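# Unload three sand cores from mould onto plywood

## Task

Remove three sand cores from the mould and set them down on the plywood boards next to it, releasing each one: the long core with the rounded nose, plus the two upright bladed cores sitting in the mould half on the robot's right. The remaining two cores must stay upright in the mould.

## Robot and tools

Robot: two six-joint arms, left_arm and right_arm, each ending in a parallel two-finger gripper with a wrist camera. Base positions in the scene frame: left_arm about (-0.041, +0.329, +0.029) m, right_arm about (-0.052, -0.233, +0.005) m, both turned only slightly about z. A two-camera stand is fixed to the floor behind the arms.

Scene frame: origin at table-top height, halfway between the nominal arm bases. +x points out over the table, +y toward left_arm, +z up. Arm names do not match image left/right. Gripper fingers point along the gripper's +z and close along its y. end_effector_position is the point between the pads, about 1 cm short of the fingertips. Reported hand poses can be a few centimetres off, worse when stretched out.

Joint order for each arm (always this order): waist, shoulder, elbow, wrist pitch, wrist yaw, wrist roll, then gripper opening. Angles are absolute targets in radians. Stated ranges: waist -2.618 to 3.054, shoulder 0.000 to 3.142, elbow 0.000 to 3.142, wrist pitch -1.571 to 1.571, wrist yaw -1.571 to 1.571, wrist roll -2.094 to 2.094. Actual ends can differ by up to 0.059 rad; a target beyond that margin (and beyond the current angle) makes the call refused; one past the real end is clipped and the result may say "joint sent to its limit". Opening runs from -1 (closed) to +1 (fully open, pads 0.094 m apart).

A row is always 14 plain numbers in one flat list covering both arms: left_arm's six absolute joint angles and opening, then right_arm's seven. Send both arms every time; to keep an arm or gripper unchanged, repeat its current "Joint targets" angles and its current opening command (0 is a real half-open command, not 'no change').

Tools:
- execute_actions(actions, cameras): actions is a list of actions; each action is up to 15 rows, one per 1/30 s step, and a short action repeats its final row to fill 15 steps. Each action lasts 0.5 s. Per step a joint's target can lead its measured angle by at most 0.339 rad (waist, shoulder, elbow) or 2.2 rad (wrist joints), and targets that would shift a gripper more than 200 mm are scaled back, so large changes need several actions. An empty actions list returns the full state plus all camera images.
- move(target, speed, blend, opening_speed, grip_force, blocking, cameras): target is one 14-number row or a list of up to 15 such rows (waypoints), absolute joint angles. Joints are interpolated together, so the hand follows a curve, and nothing avoids collisions. speed is the peak rad/s of the joint with the farthest travel, 0.01 to 12.57, default 0.5; one value or one per waypoint. blend (rad) rounds corners at intermediate waypoints; 0 stops at each. opening_speed sets how fast the gripper command changes, per second on the -1..+1 scale, at least 0.2. grip_force is the per-pad force limit in newtons, 10 to 50, one number or one per arm; it persists, and lower values close slowly. blocking=false returns after about 0.5 s while the move keeps going; a new move replaces it. Whole move is capped at 10 s. The result adds a "move:" line: done, off_target (resting more than 0.035 rad from target), moving, held, fault, possibly limits=held. done does not mean no contact.
- wait(seconds 0 to 10): let time pass holding current commands; a running move continues.
- stop(): brake the running move.
- zoom_image(camera, region [x0,y0,x1,y1] in pixels, at most 504x504): closer view of a camera's newest image.
- read_manual(section): licence texts only.
- finished_scene(scene): ends the scene; call nothing else in that reply.

Cameras: cam_head_left, cam_head_right, cam_high, cam_low, cam_left_wrist, cam_right_wrist, each 896x504.

Results: Joint positions (rad, last number the pad gap in m), Joint velocities ("within noise" when still), Joint targets (what joints are being driven to now), Tool commands, grip_measured (opening on the command scale; reads slightly wide when empty, a little narrower than a hard part when squeezing), joint torques (include arm weight, offset and noisy, first three wrap at ±28 N m), step readings, motor temperatures. "joint command not followed" means the clearance check altered targets. MOTOR HOT appears at 75 °C; at 90 °C that arm folds and goes idle; at 100 °C it drops. Holding loads, long reach or pushing against something heats motors.

Gripping: grip force jumps to the limit after slight squeezing; close gently with opening_speed or lower grip_force on breakable sand cores. Release by commanding an opening clearly above grip_measured.

Avoid: dropping cores or letting go while they move, fast impacts, pressing hard on fixtures, the table or the mould, knocking over the two cores that must stay, pushing anything off the table, arms touching or one gripper closing on the other's fingers, and strain on the wrist-camera cables (their contact counts as the hand's). Loose objects may occasionally get nudged by an outside push; check the cameras before finishing.

Each tool is called after "Request:" in YAML: its name, and indented under it one key for each argument.

## Session

Request:
execute_actions:
  actions: []

Scene clock: 0.00 s.
left_arm: end_effector_position=(+0.2179, +0.1547, +0.1666) grip_measured=+1.000 end_effector_quat_wxyz=(+0.328, +0.070, +0.922, -0.192) | right_arm: end_effector_position=(+0.2789, -0.2049, +0.2130) grip_measured=+1.000 end_effector_quat_wxyz=(+0.443, -0.055, +0.895, +0.004)
Joint positions: left_arm=[-0.559 1.041 0.693 -0.442 0.016 -0.437 0.094] | right_arm=[0.148 1.026 0.862 -0.489 0.023 -0.036 0.094]
Joint velocities: within noise
Joint torques (N m): no reading
Motor temperatures (°C): left_arm=[24 37 36 35 24 24 26] | right_arm=[25 33 36 33 22 26 23]
Heat: left arm: 37 °C; right arm: 36 °C.
Joint targets: left_arm=[-0.559 1.039 0.700 -0.444 0.016 -0.437] | right_arm=[0.148 1.023 0.872 -0.490 0.022 -0.036]
Tool commands: left_gripper/opening=+1.0 right_gripper/opening=+1.0

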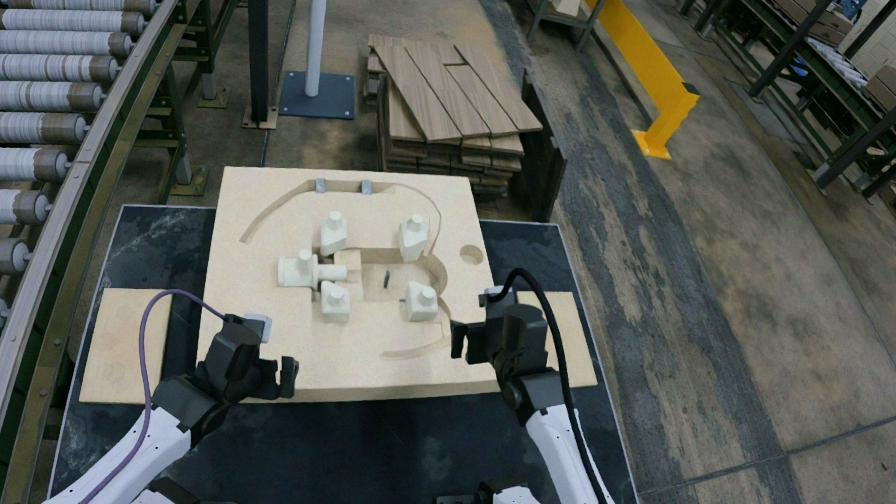

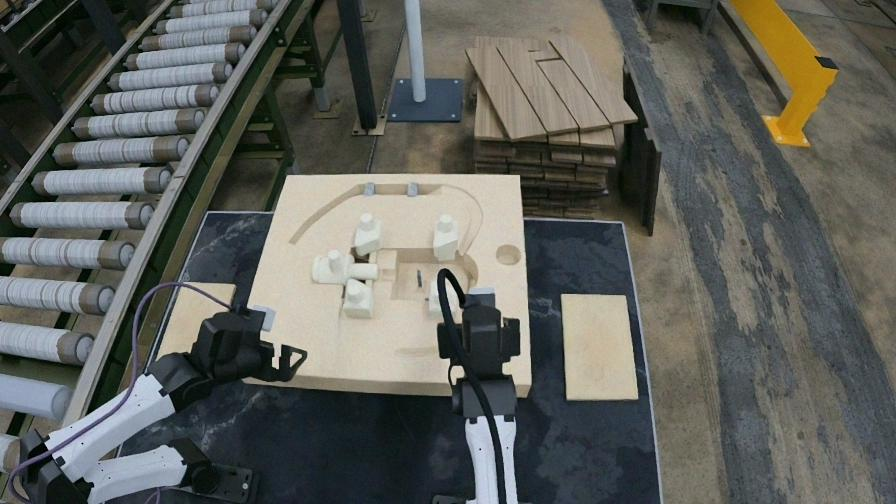

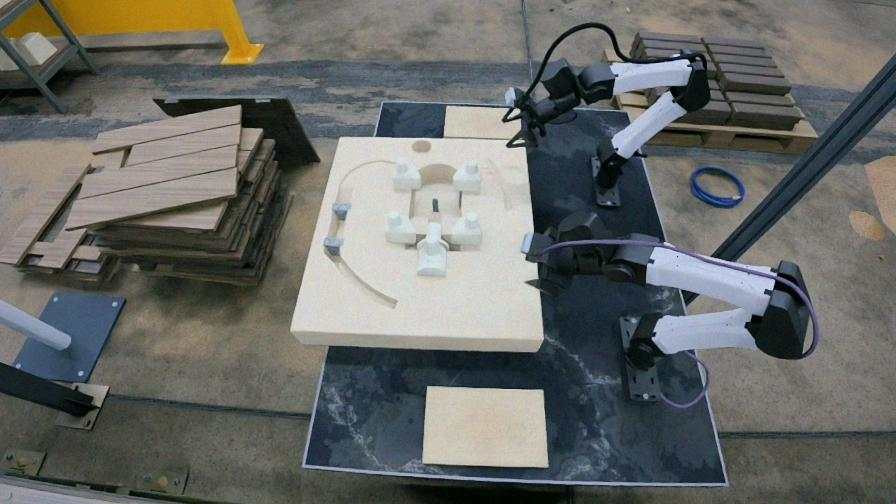

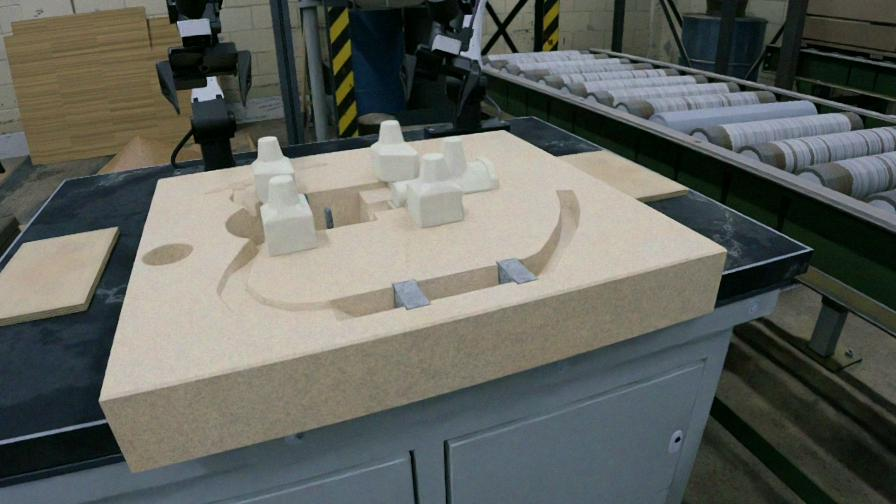

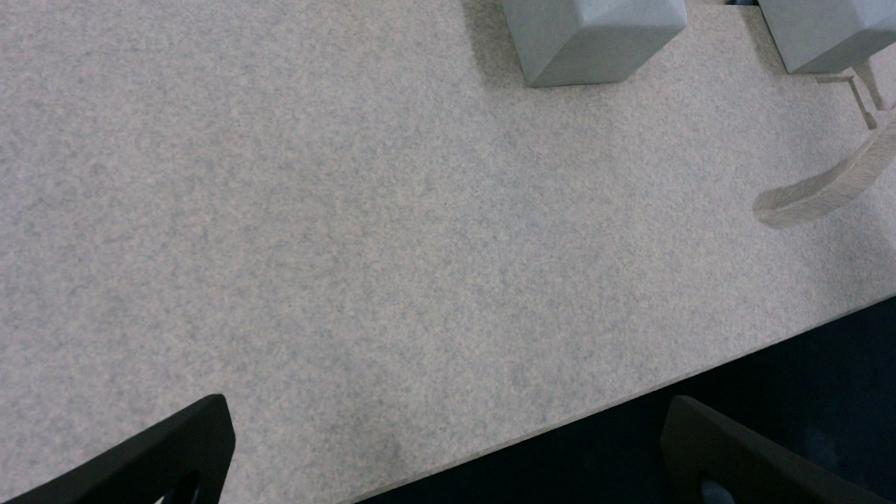

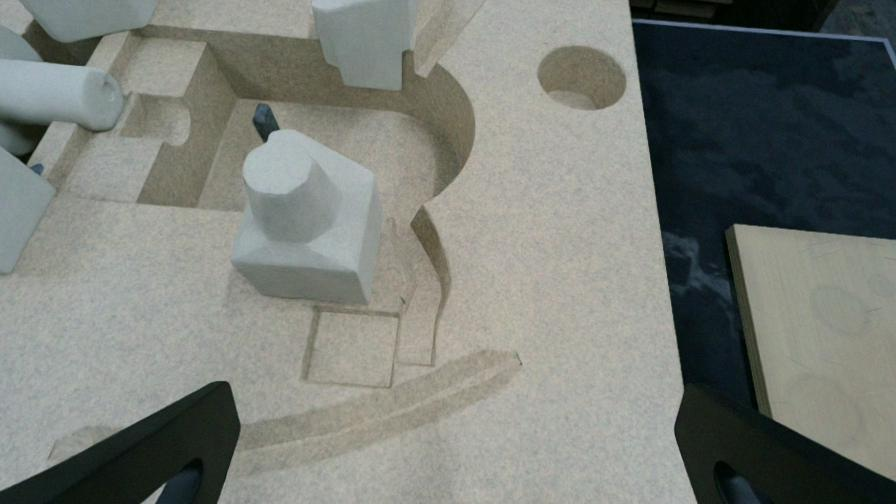

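Request:
zoom_image:
  camera: "cam_head_left"
  region: [200, 160, 500, 390]

Request:
zoom_image:
  camera: "cam_low"
  region: [200, 110, 540, 300]

Request:
zoom_image:
  camera: "cam_high"
  region: [300, 120, 560, 300]

Request:
zoom_image:
  camera: "cam_head_right"
  region: [270, 170, 540, 390]

Scaled by 1.680 from the camera's 896x504 image, which has a finer 1280x720 frame.

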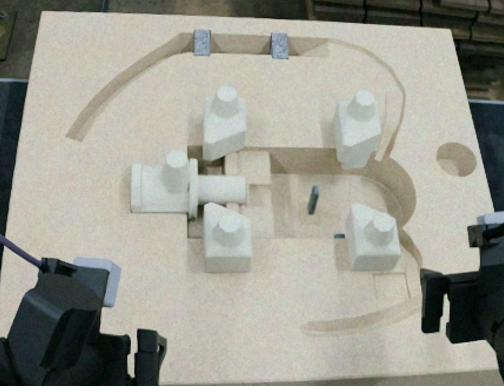

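Scaled by 1.482 from the camera's 896x504 image, which has a finer 1280x720 frame.

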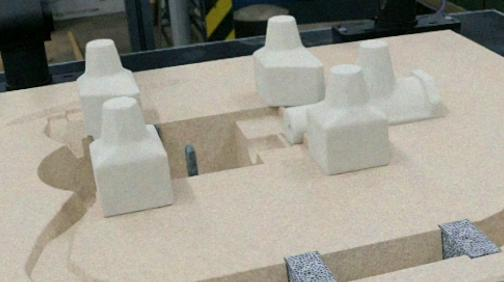

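Scaled by 1.938 from the camera's 896x504 image, which has a finer 1280x720 frame.

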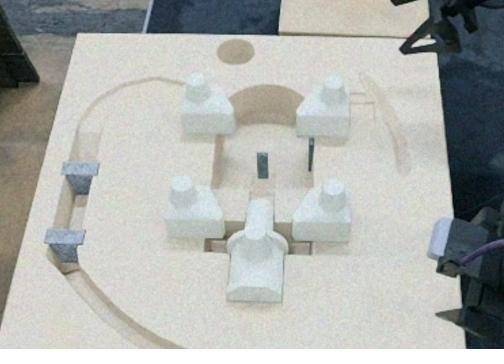

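Scaled by 1.867 from the camera's 896x504 image, which has a finer 1280x720 frame.

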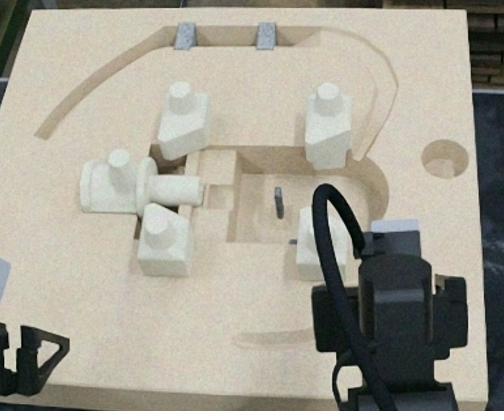

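Request:
move:
  target: [-0.46,1.749,1.951,-1.402,0,-0.484,1,0.276,1.701,2.006,-1.505,0,0.226,1]
  speed: 1.0
  cameras: ["all"]

Scene clock: 68.90 s.
left_arm: end_effector_position=(+0.2952, +0.1472, +0.2747) grip_measured=+1.000 end_effector_quat_wxyz=(+0.157, +0.009, +0.983, -0.091) | right_arm: end_effector_position=(+0.2985, -0.1566, +0.2781) grip_measured=+1.000 end_effector_quat_wxyz=(+0.182, -0.003, +0.983, +0.034)
Joint positions: left_arm=[-0.464 1.737 1.921 -1.39 0.016 -0.472 0.094] | right_arm=[0.271 1.689 1.982 -1.492 0.012 0.213 0.094]
Joint torques (N m): left_arm=[0.31 -6.19 9.87 0.94 -0.11 -0.09] | right_arm=[0.83 -6.52 7.42 0.81 -0.15 0.04]
Motor temperatures (°C): left_arm=[24 37 46 37 23 23 25] | right_arm=[25 33 42 39 22 26 22]
Heat: left arm: 46 °C; right arm: 42 °C.
Joint targets: left_arm=[-0.460 1.749 1.951 -1.402 0.000 -0.484] | right_arm=[0.276 1.701 2.006 -1.505 0.000 0.226]
move: done

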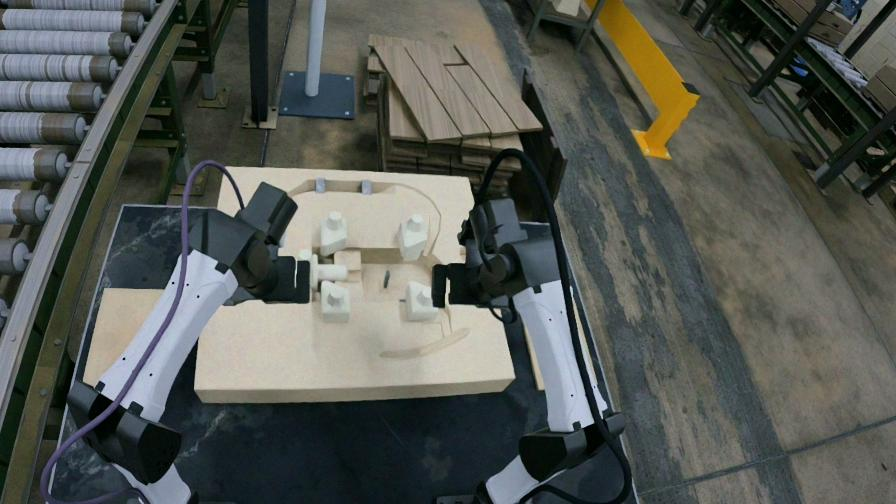

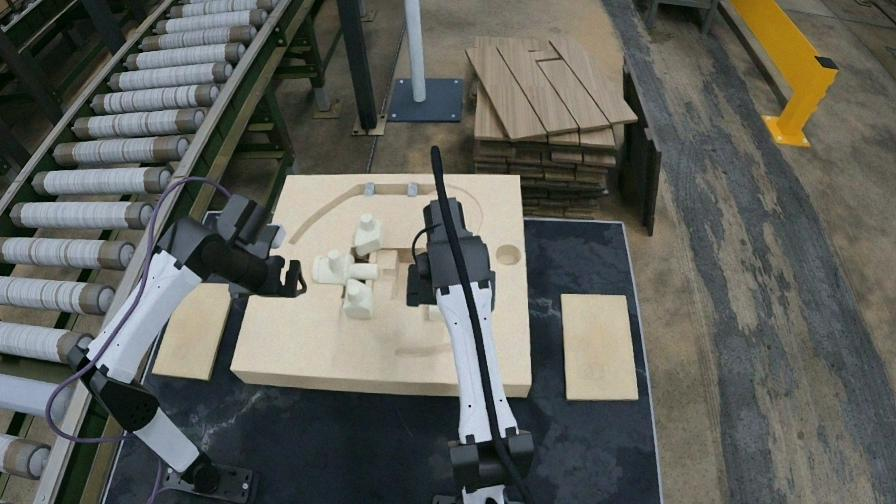

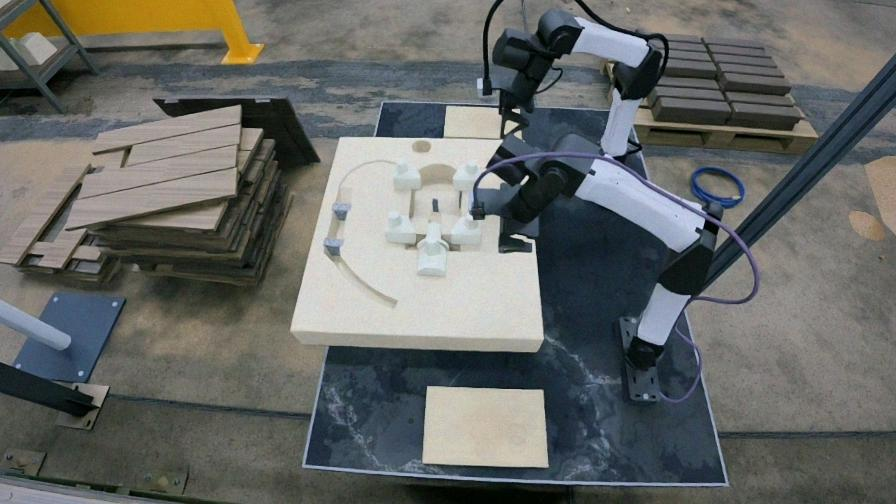

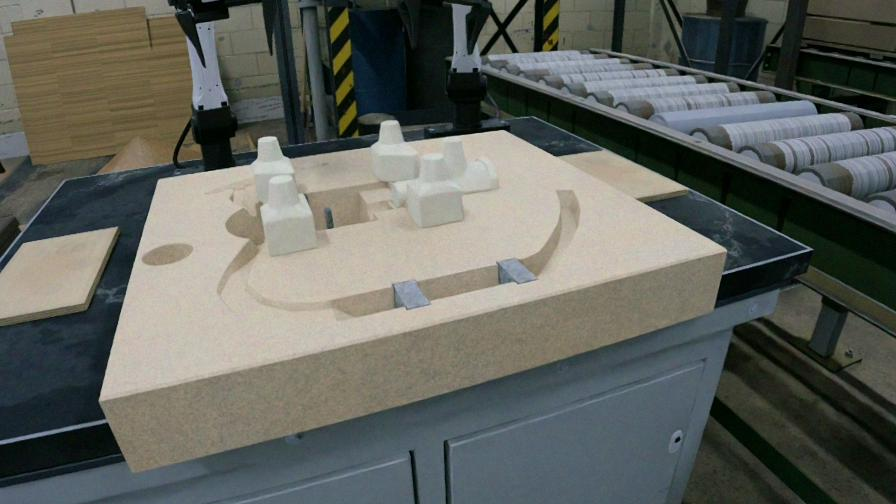

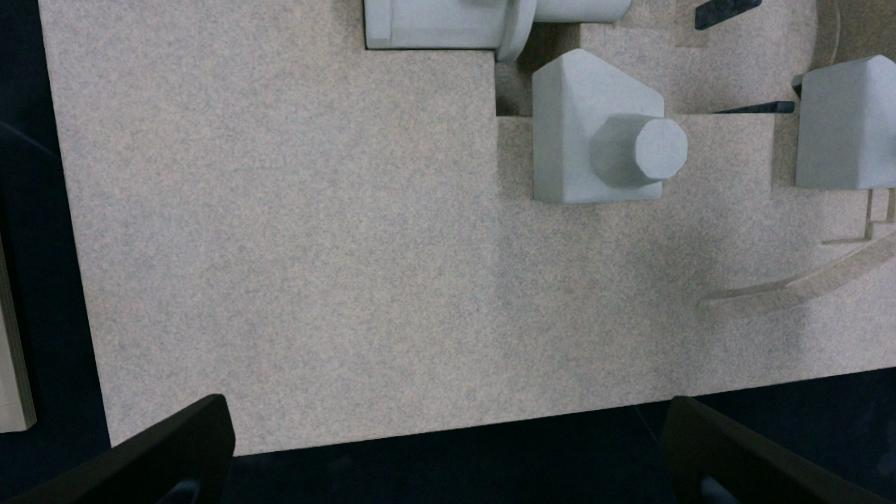

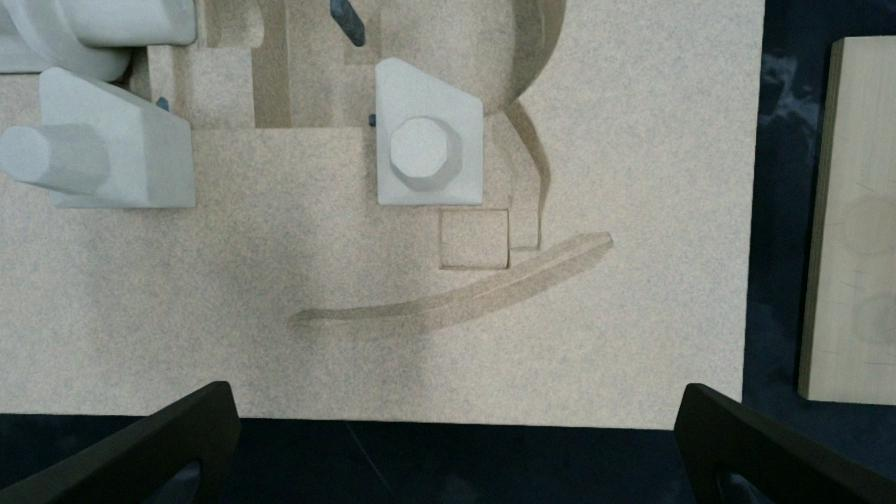

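Request:
zoom_image:
  camera: "cam_right_wrist"
  region: [100, 0, 604, 284]

Request:
zoom_image:
  camera: "cam_left_wrist"
  region: [484, 0, 896, 232]

Scaled by 1.000.

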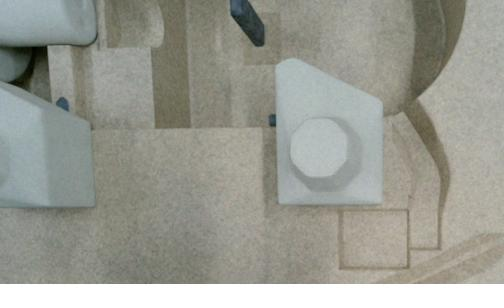

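Scaled by 1.223 from the camera's 896x504 image, which has a finer 1280x720 frame.

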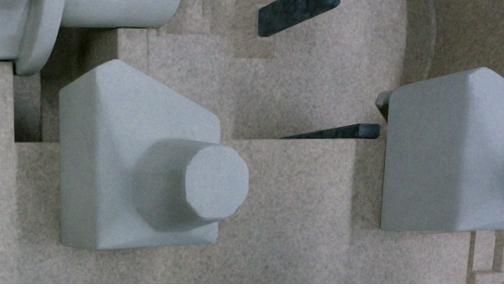

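Request:
move:
  target: [-0.46,1.749,1.951,-1.402,0,-0.484,1,0.275,1.999,2.083,-1.384,0,0.225,1]
  speed: 0.8
  cameras: ["cam_right_wrist","cam_head_left"]

Scene clock: 121.33 s.
left_arm: end_effector_position=(+0.2951, +0.1472, +0.2747) grip_measured=+1.000 end_effector_quat_wxyz=(+0.157, +0.009, +0.983, -0.090) | right_arm: end_effector_position=(+0.3658, -0.1413, +0.1903) grip_measured=+1.000 end_effector_quat_wxyz=(+0.111, -0.004, +0.994, +0.019)
Joint positions: left_arm=[-0.464 1.737 1.921 -1.391 0.016 -0.472 0.094] | right_arm=[0.271 2.004 2.06 -1.402 0.012 0.213 0.094]
Joint torques (N m): left_arm=[0.34 -6.2 9.94 0.94 -0.1 -0.11] | right_arm=[0.68 -11.64 7.73 0.88 -0.13 0.05]
Motor temperatures (°C): left_arm=[24 39 49 35 23 23 25] | right_arm=[25 34 45 34 21 25 22]
Heat: left arm: 49 °C; right arm: 45 °C.
Joint targets: left_arm=[-0.460 1.749 1.951 -1.402 0.000 -0.484] | right_arm=[0.275 1.999 2.083 -1.384 0.000 0.225]
move: done
Images, in order (width x height): cam_head_left 896x504, cam_right_wrist 896x504.

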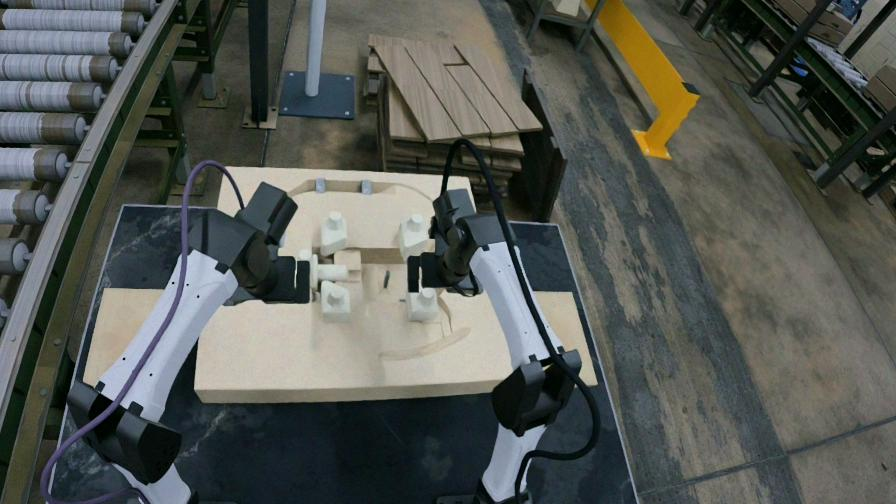

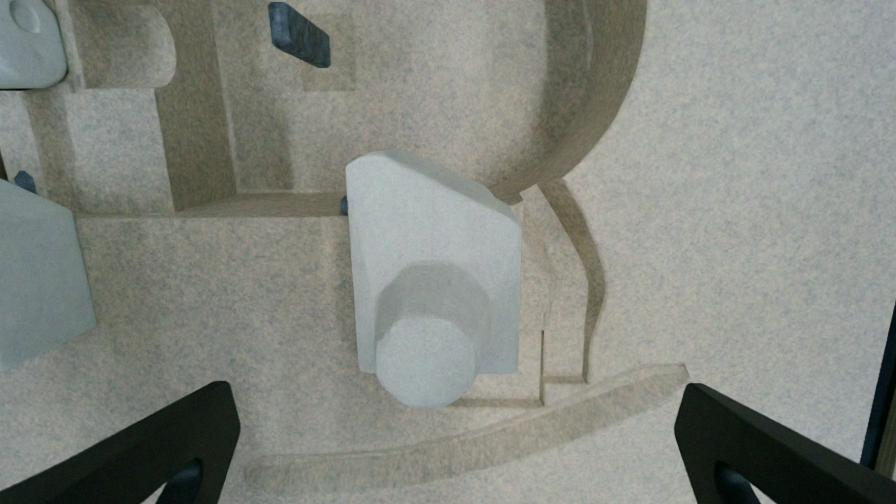

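Request:
move:
  target:
    - [-0.46,1.749,1.951,-1.402,0,-0.484,1,0.288,1.992,1.909,-1.217,0,0.235,1]
    - [-0.46,1.749,1.951,-1.402,0,-0.484,1,0.288,1.979,1.723,-1.044,0,0.235,1]
  speed: 0.4
  blend: [0.1,0]
  cameras: ["cam_right_wrist","cam_head_left","cam_low"]

Scene clock: 134.30 s.
left_arm: end_effector_position=(+0.2951, +0.1472, +0.2747) grip_measured=+1.000 end_effector_quat_wxyz=(+0.157, +0.009, +0.983, -0.090) | right_arm: end_effector_position=(+0.3769, -0.1337, +0.1082) grip_measured=+1.000 end_effector_quat_wxyz=(+0.114, -0.005, +0.993, +0.020)
Joint positions: left_arm=[-0.464 1.737 1.921 -1.391 0.016 -0.472 0.094] | right_arm=[0.283 2.004 1.729 -1.064 0.012 0.222 0.094]
Joint torques (N m): left_arm=[0.27 -6.06 9.91 0.9 -0.08 -0.08] | right_arm=[0.94 -14.13 5.7 0.86 -0.12 0.08]
Heat: left arm: 49 °C; right arm: 44 °C.
Joint targets: left_arm=[-0.460 1.749 1.951 -1.402 0.000 -0.484] | right_arm=[0.288 1.979 1.723 -1.044 0.000 0.235]
move: done; blend cut to 0.087 rad at target 1
Images, in order (width x height): cam_head_left 896x504, cam_low 896x504, cam_right_wrist 896x504.

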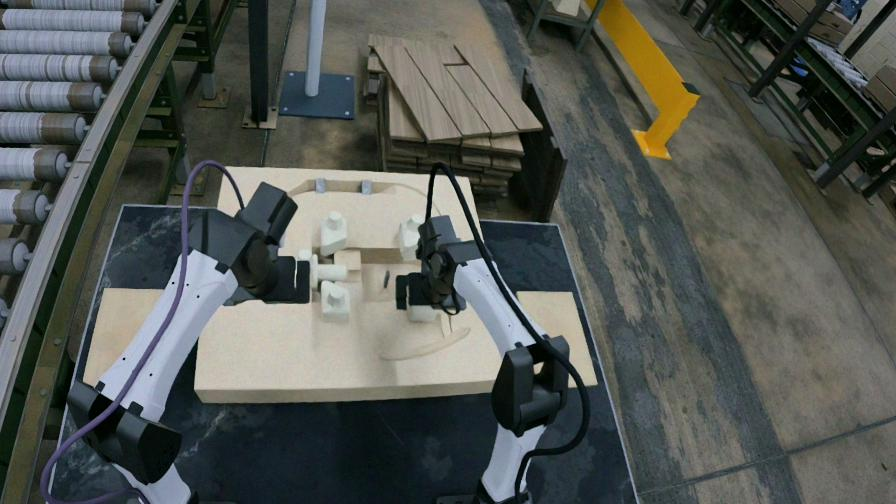

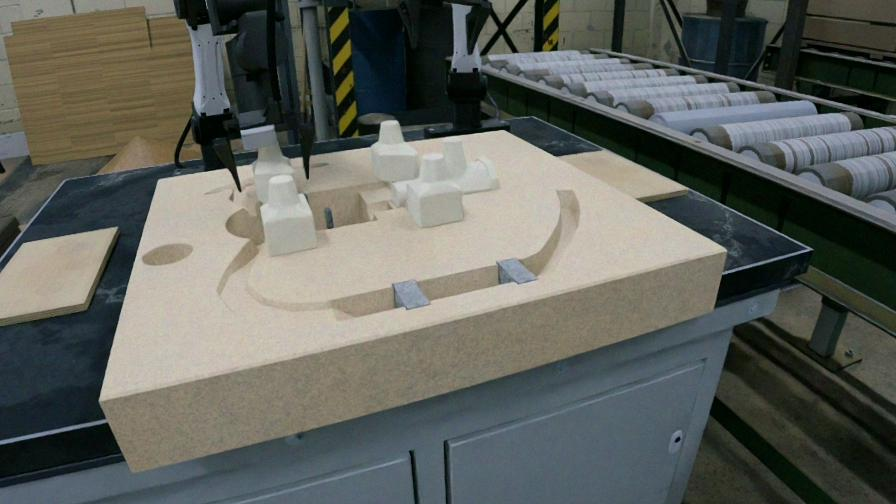

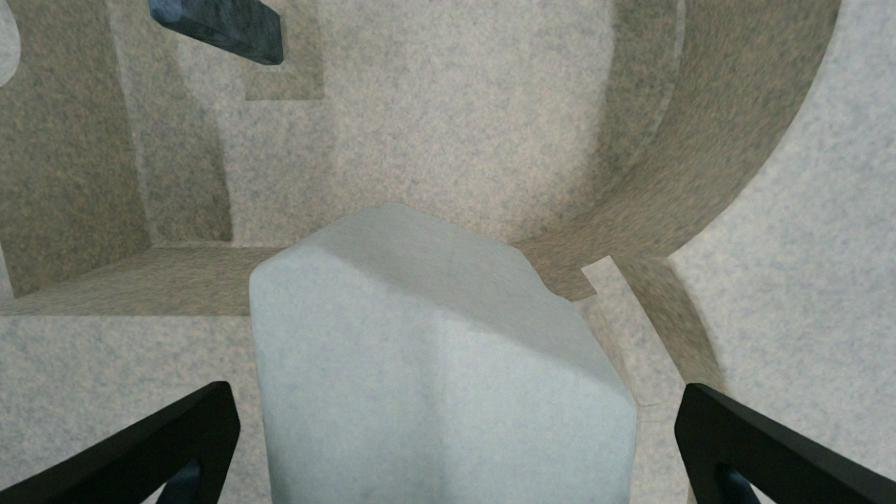

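Request:
move:
  target: [-0.46,1.749,1.951,-1.402,0,-0.484,1,0.288,1.979,1.723,-1.044,0,0.235,0.0]
  opening_speed: 0.5
  grip_force: 35
  cameras: ["cam_right_wrist","cam_low"]

Scene clock: 140.37 s.
left_arm: end_effector_position=(+0.2951, +0.1472, +0.2747) grip_measured=+1.000 end_effector_quat_wxyz=(+0.157, +0.009, +0.983, -0.090) | right_arm: end_effector_position=(+0.3771, -0.1325, +0.1083) grip_measured=+0.174 end_effector_quat_wxyz=(+0.115, -0.006, +0.993, +0.022)
Joint positions: left_arm=[-0.464 1.737 1.921 -1.391 0.016 -0.472 0.094] | right_arm=[0.284 2.004 1.729 -1.062 0.009 0.222 0.055]
Joint torques (N m): left_arm=[0.27 -6.08 9.91 0.92 -0.08 -0.09] | right_arm=[0.76 -14.17 5.75 0.87 -0.08 0.08]
Heat: left arm: 49 °C; right arm: 44 °C.
Joint targets: left_arm=[-0.460 1.749 1.951 -1.402 0.000 -0.484] | right_arm=[0.288 1.979 1.723 -1.044 0.000 0.235]
grip_force (N): 35, 35
move: done
Images, in order (width x height): cam_low 896x504, cam_right_wrist 896x504.

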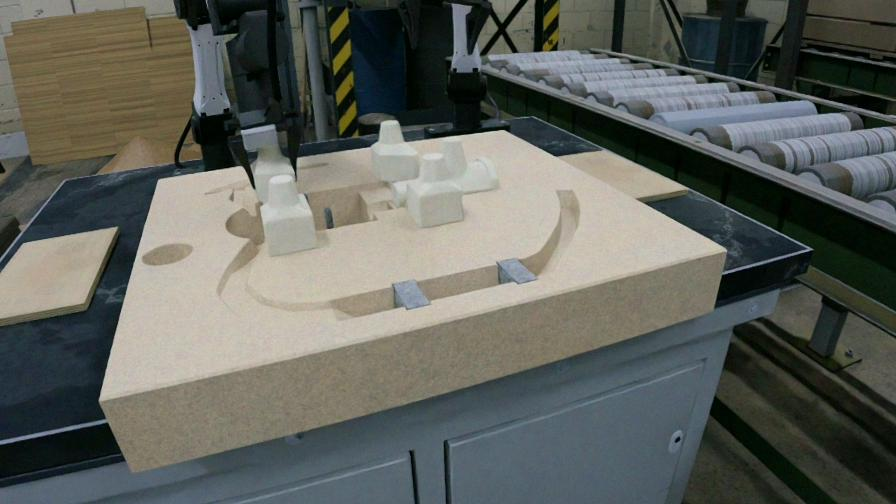

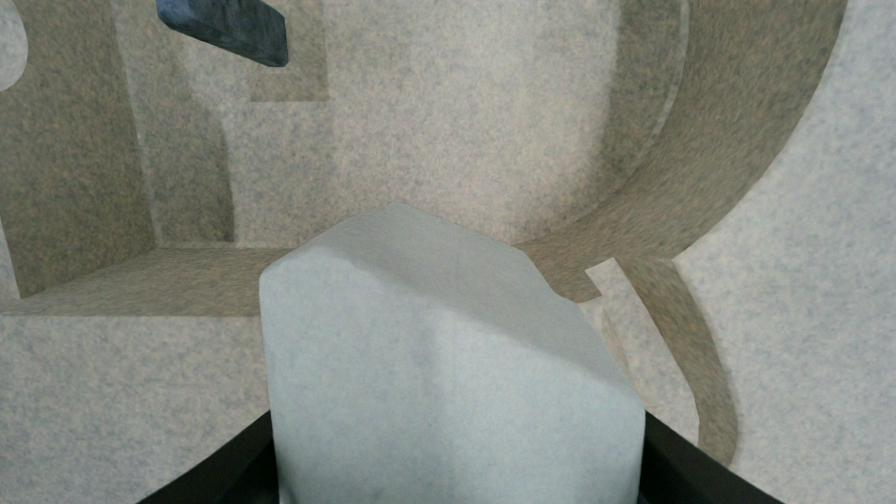

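Request:
move:
  target:
    - [-0.46,1.749,1.951,-1.402,0,-0.484,1,0.288,1.982,1.815,-1.133,0,0.235,0.0]
    - [-0.46,1.749,1.951,-1.402,0,-0.484,1,0.288,1.992,1.909,-1.217,0,0.235,0.0]
    - [-0.46,1.749,1.951,-1.402,0,-0.484,1,0.288,2.0415,2.146,-1.405,0,0.235,0.0]
  speed: [0.15,0.2,0.4]
  blend: [0.03,0.03,0]
  cameras: ["cam_right_wrist","cam_low","cam_high"]

Scene clock: 147.60 s.
left_arm: end_effector_position=(+0.2951, +0.1472, +0.2747) grip_measured=+1.000 end_effector_quat_wxyz=(+0.157, +0.009, +0.983, -0.090) | right_arm: end_effector_position=(+0.3724, -0.1335, +0.1915) grip_measured=+0.173 end_effector_quat_wxyz=(+0.115, -0.006, +0.993, +0.022)
Joint positions: left_arm=[-0.464 1.737 1.921 -1.391 0.016 -0.472 0.094] | right_arm=[0.284 2.035 2.109 -1.411 0.009 0.222 0.055]
Joint torques (N m): left_arm=[0.29 -6.05 9.89 0.92 -0.07 -0.09] | right_arm=[0.66 -10.93 8.58 0.8 -0.08 0.06]
Heat: left arm: 49 °C; right arm: 43 °C.
Joint targets: left_arm=[-0.460 1.749 1.951 -1.402 0.000 -0.484] | right_arm=[0.288 2.042 2.146 -1.405 0.000 0.235]
grip_force (N): 35, 35
move: off_target (right_arm); right_arm: the elbow is farthest, 0.037 rad from its target
Images, in order (width x height): cam_high 896x504, cam_low 896x504, cam_right_wrist 896x504.

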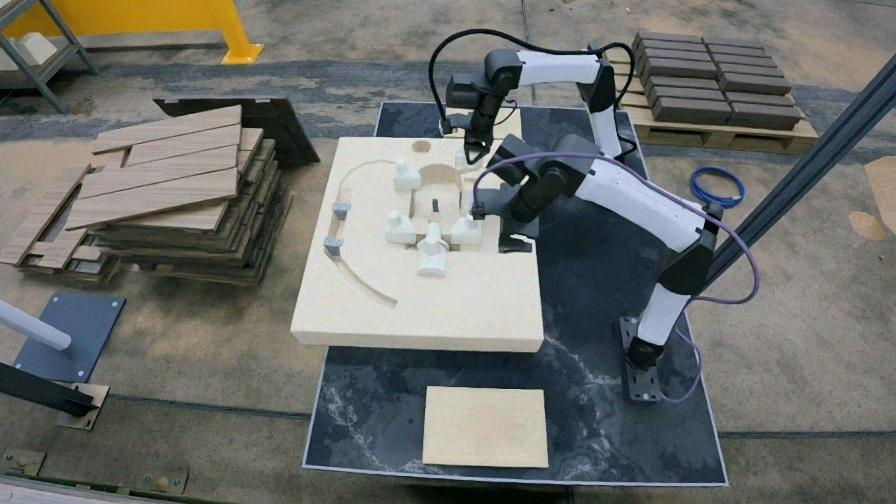

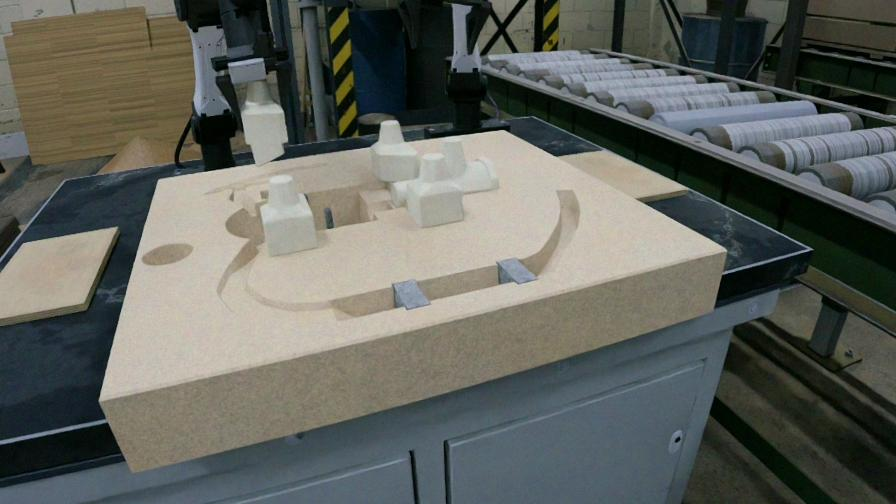

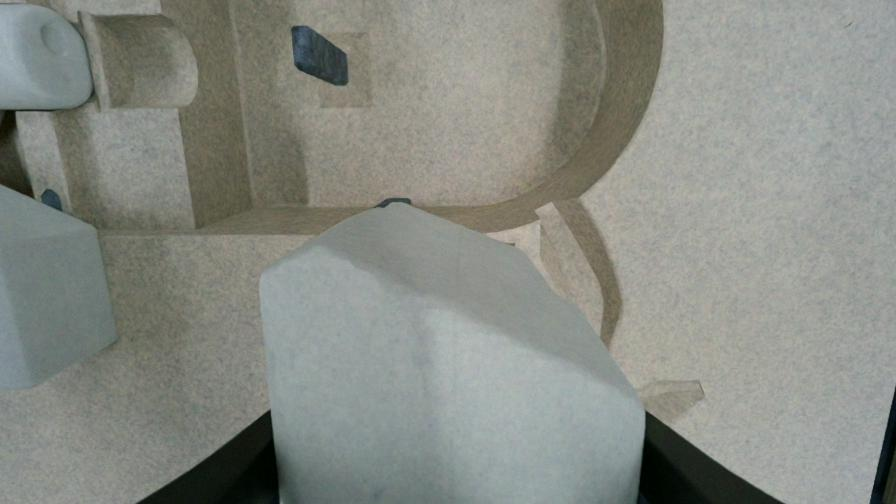

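Request:
zoom_image:
  camera: "cam_low"
  region: [170, 20, 350, 200]

Request:
zoom_image:
  camera: "cam_high"
  region: [380, 60, 560, 260]

Scaled by 2.800 from the camera's 896x504 image, which has a finer 1280x720 frame.

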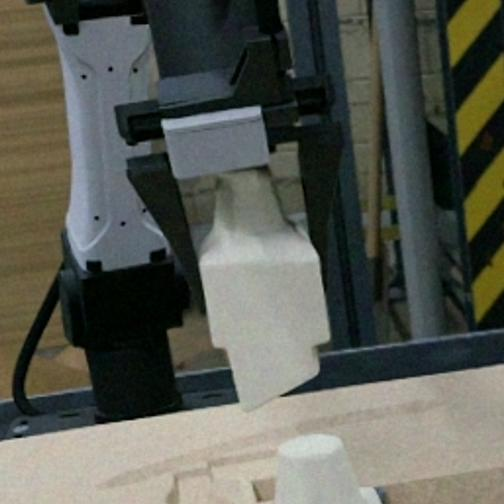

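Scaled by 2.520 from the camera's 896x504 image, which has a finer 1280x720 frame.

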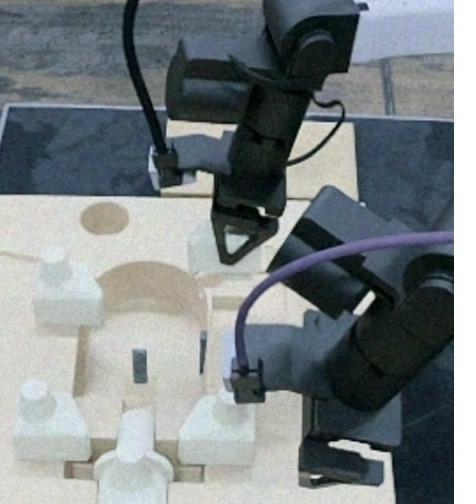

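Request:
move:
  target:
    - [-0.46,1.749,1.951,-1.402,0,-0.484,1,-0.472,1.551,1.293,-0.542,0,0.0,0.0]
    - [-0.46,1.749,1.951,-1.402,0,-0.484,1,-0.472,1.802,0.666,0.836,0,0.0,0.0]
  speed: [0.8,0.7]
  blend: [0.2,0]
  cameras: ["cam_right_wrist","cam_low","cam_high","cam_head_right"]

Scene clock: 220.67 s.
left_arm: end_effector_position=(+0.2951, +0.1472, +0.2747) grip_measured=+1.000 end_effector_quat_wxyz=(+0.157, +0.009, +0.983, -0.090) | right_arm: end_effector_position=(+0.3520, -0.4643, +0.0801) grip_measured=+0.173 end_effector_quat_wxyz=(+0.534, +0.219, +0.805, -0.140)
Joint positions: left_arm=[-0.464 1.737 1.921 -1.391 0.016 -0.472 0.094] | right_arm=[-0.469 1.804 0.658 0.745 0.002 0.01 0.055]
Joint torques (N m): left_arm=[0.29 -6.12 9.92 0.92 -0.09 -0.09] | right_arm=[0.1 -8.75 5.85 2.7 -0.06 -0.16]
Motor temperatures (°C): left_arm=[24 40 51 33 23 23 25] | right_arm=[25 45 44 34 21 25 23]
Heat: left arm: 51 °C; right arm: 45 °C.
Joint targets: left_arm=[-0.460 1.749 1.951 -1.402 0.000 -0.484] | right_arm=[-0.472 1.802 0.666 0.836 0.000 0.000]
grip_force (N): 35, 35
move: off_target (right_arm); right_arm: the wrist pitch is farthest, 0.091 rad from its target
Images, in order (width x height): cam_head_right 896x504, cam_high 896x504, cam_low 896x504, cam_right_wrist 896x504.

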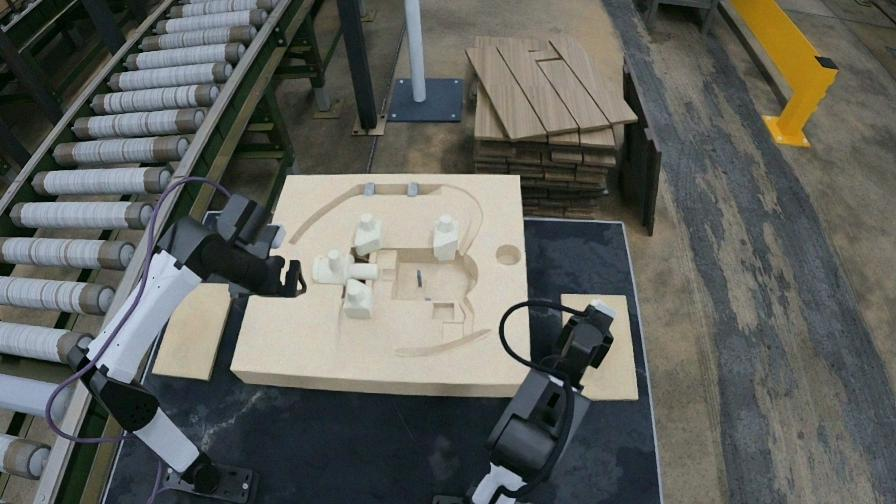

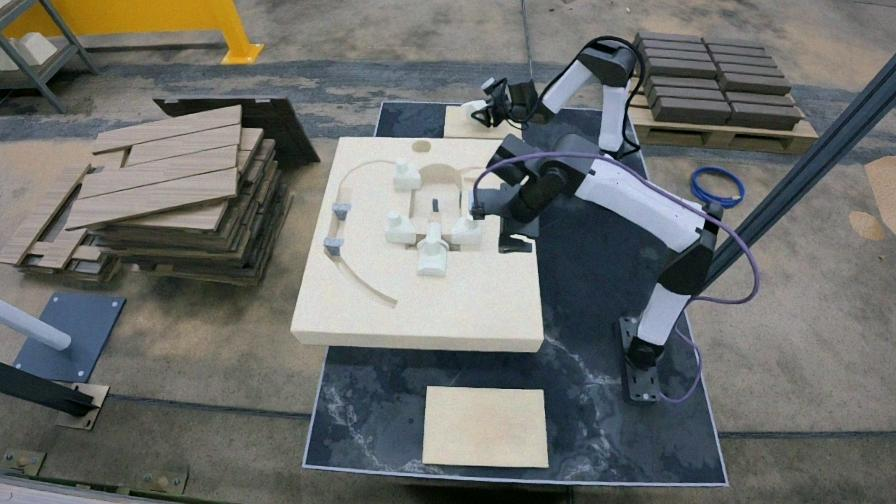

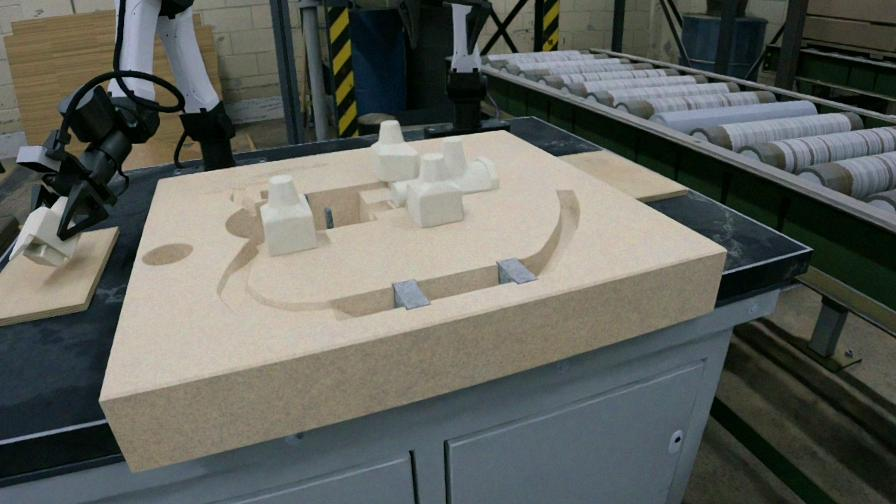

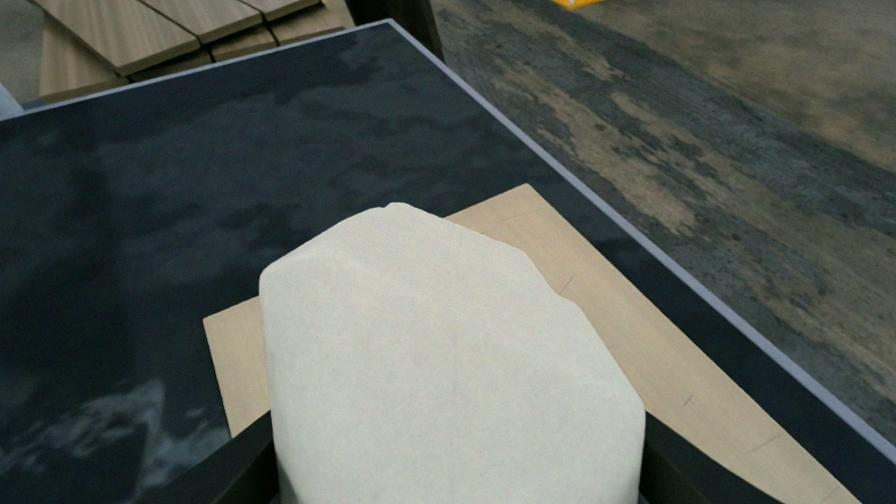

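Request:
zoom_image:
  camera: "cam_low"
  region: [0, 120, 220, 340]

Request:
zoom_image:
  camera: "cam_high"
  region: [420, 60, 560, 160]

Scaled by 2.291 from the camera's 896x504 image, which has a finer 1280x720 frame.

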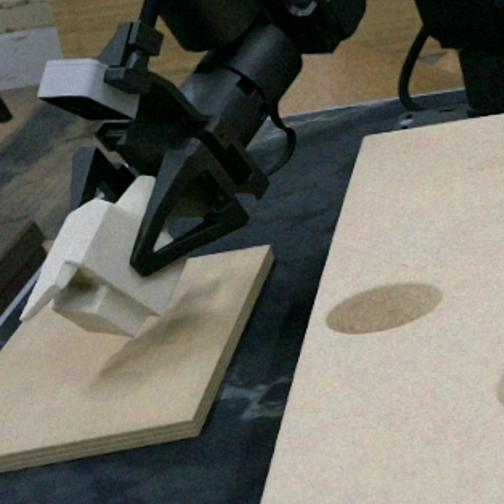

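Scaled by 3.600 from the camera's 896x504 image, which has a finer 1280x720 frame.

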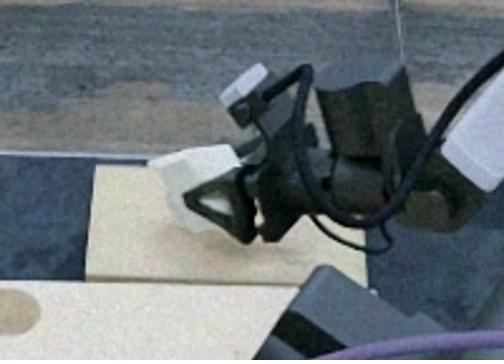

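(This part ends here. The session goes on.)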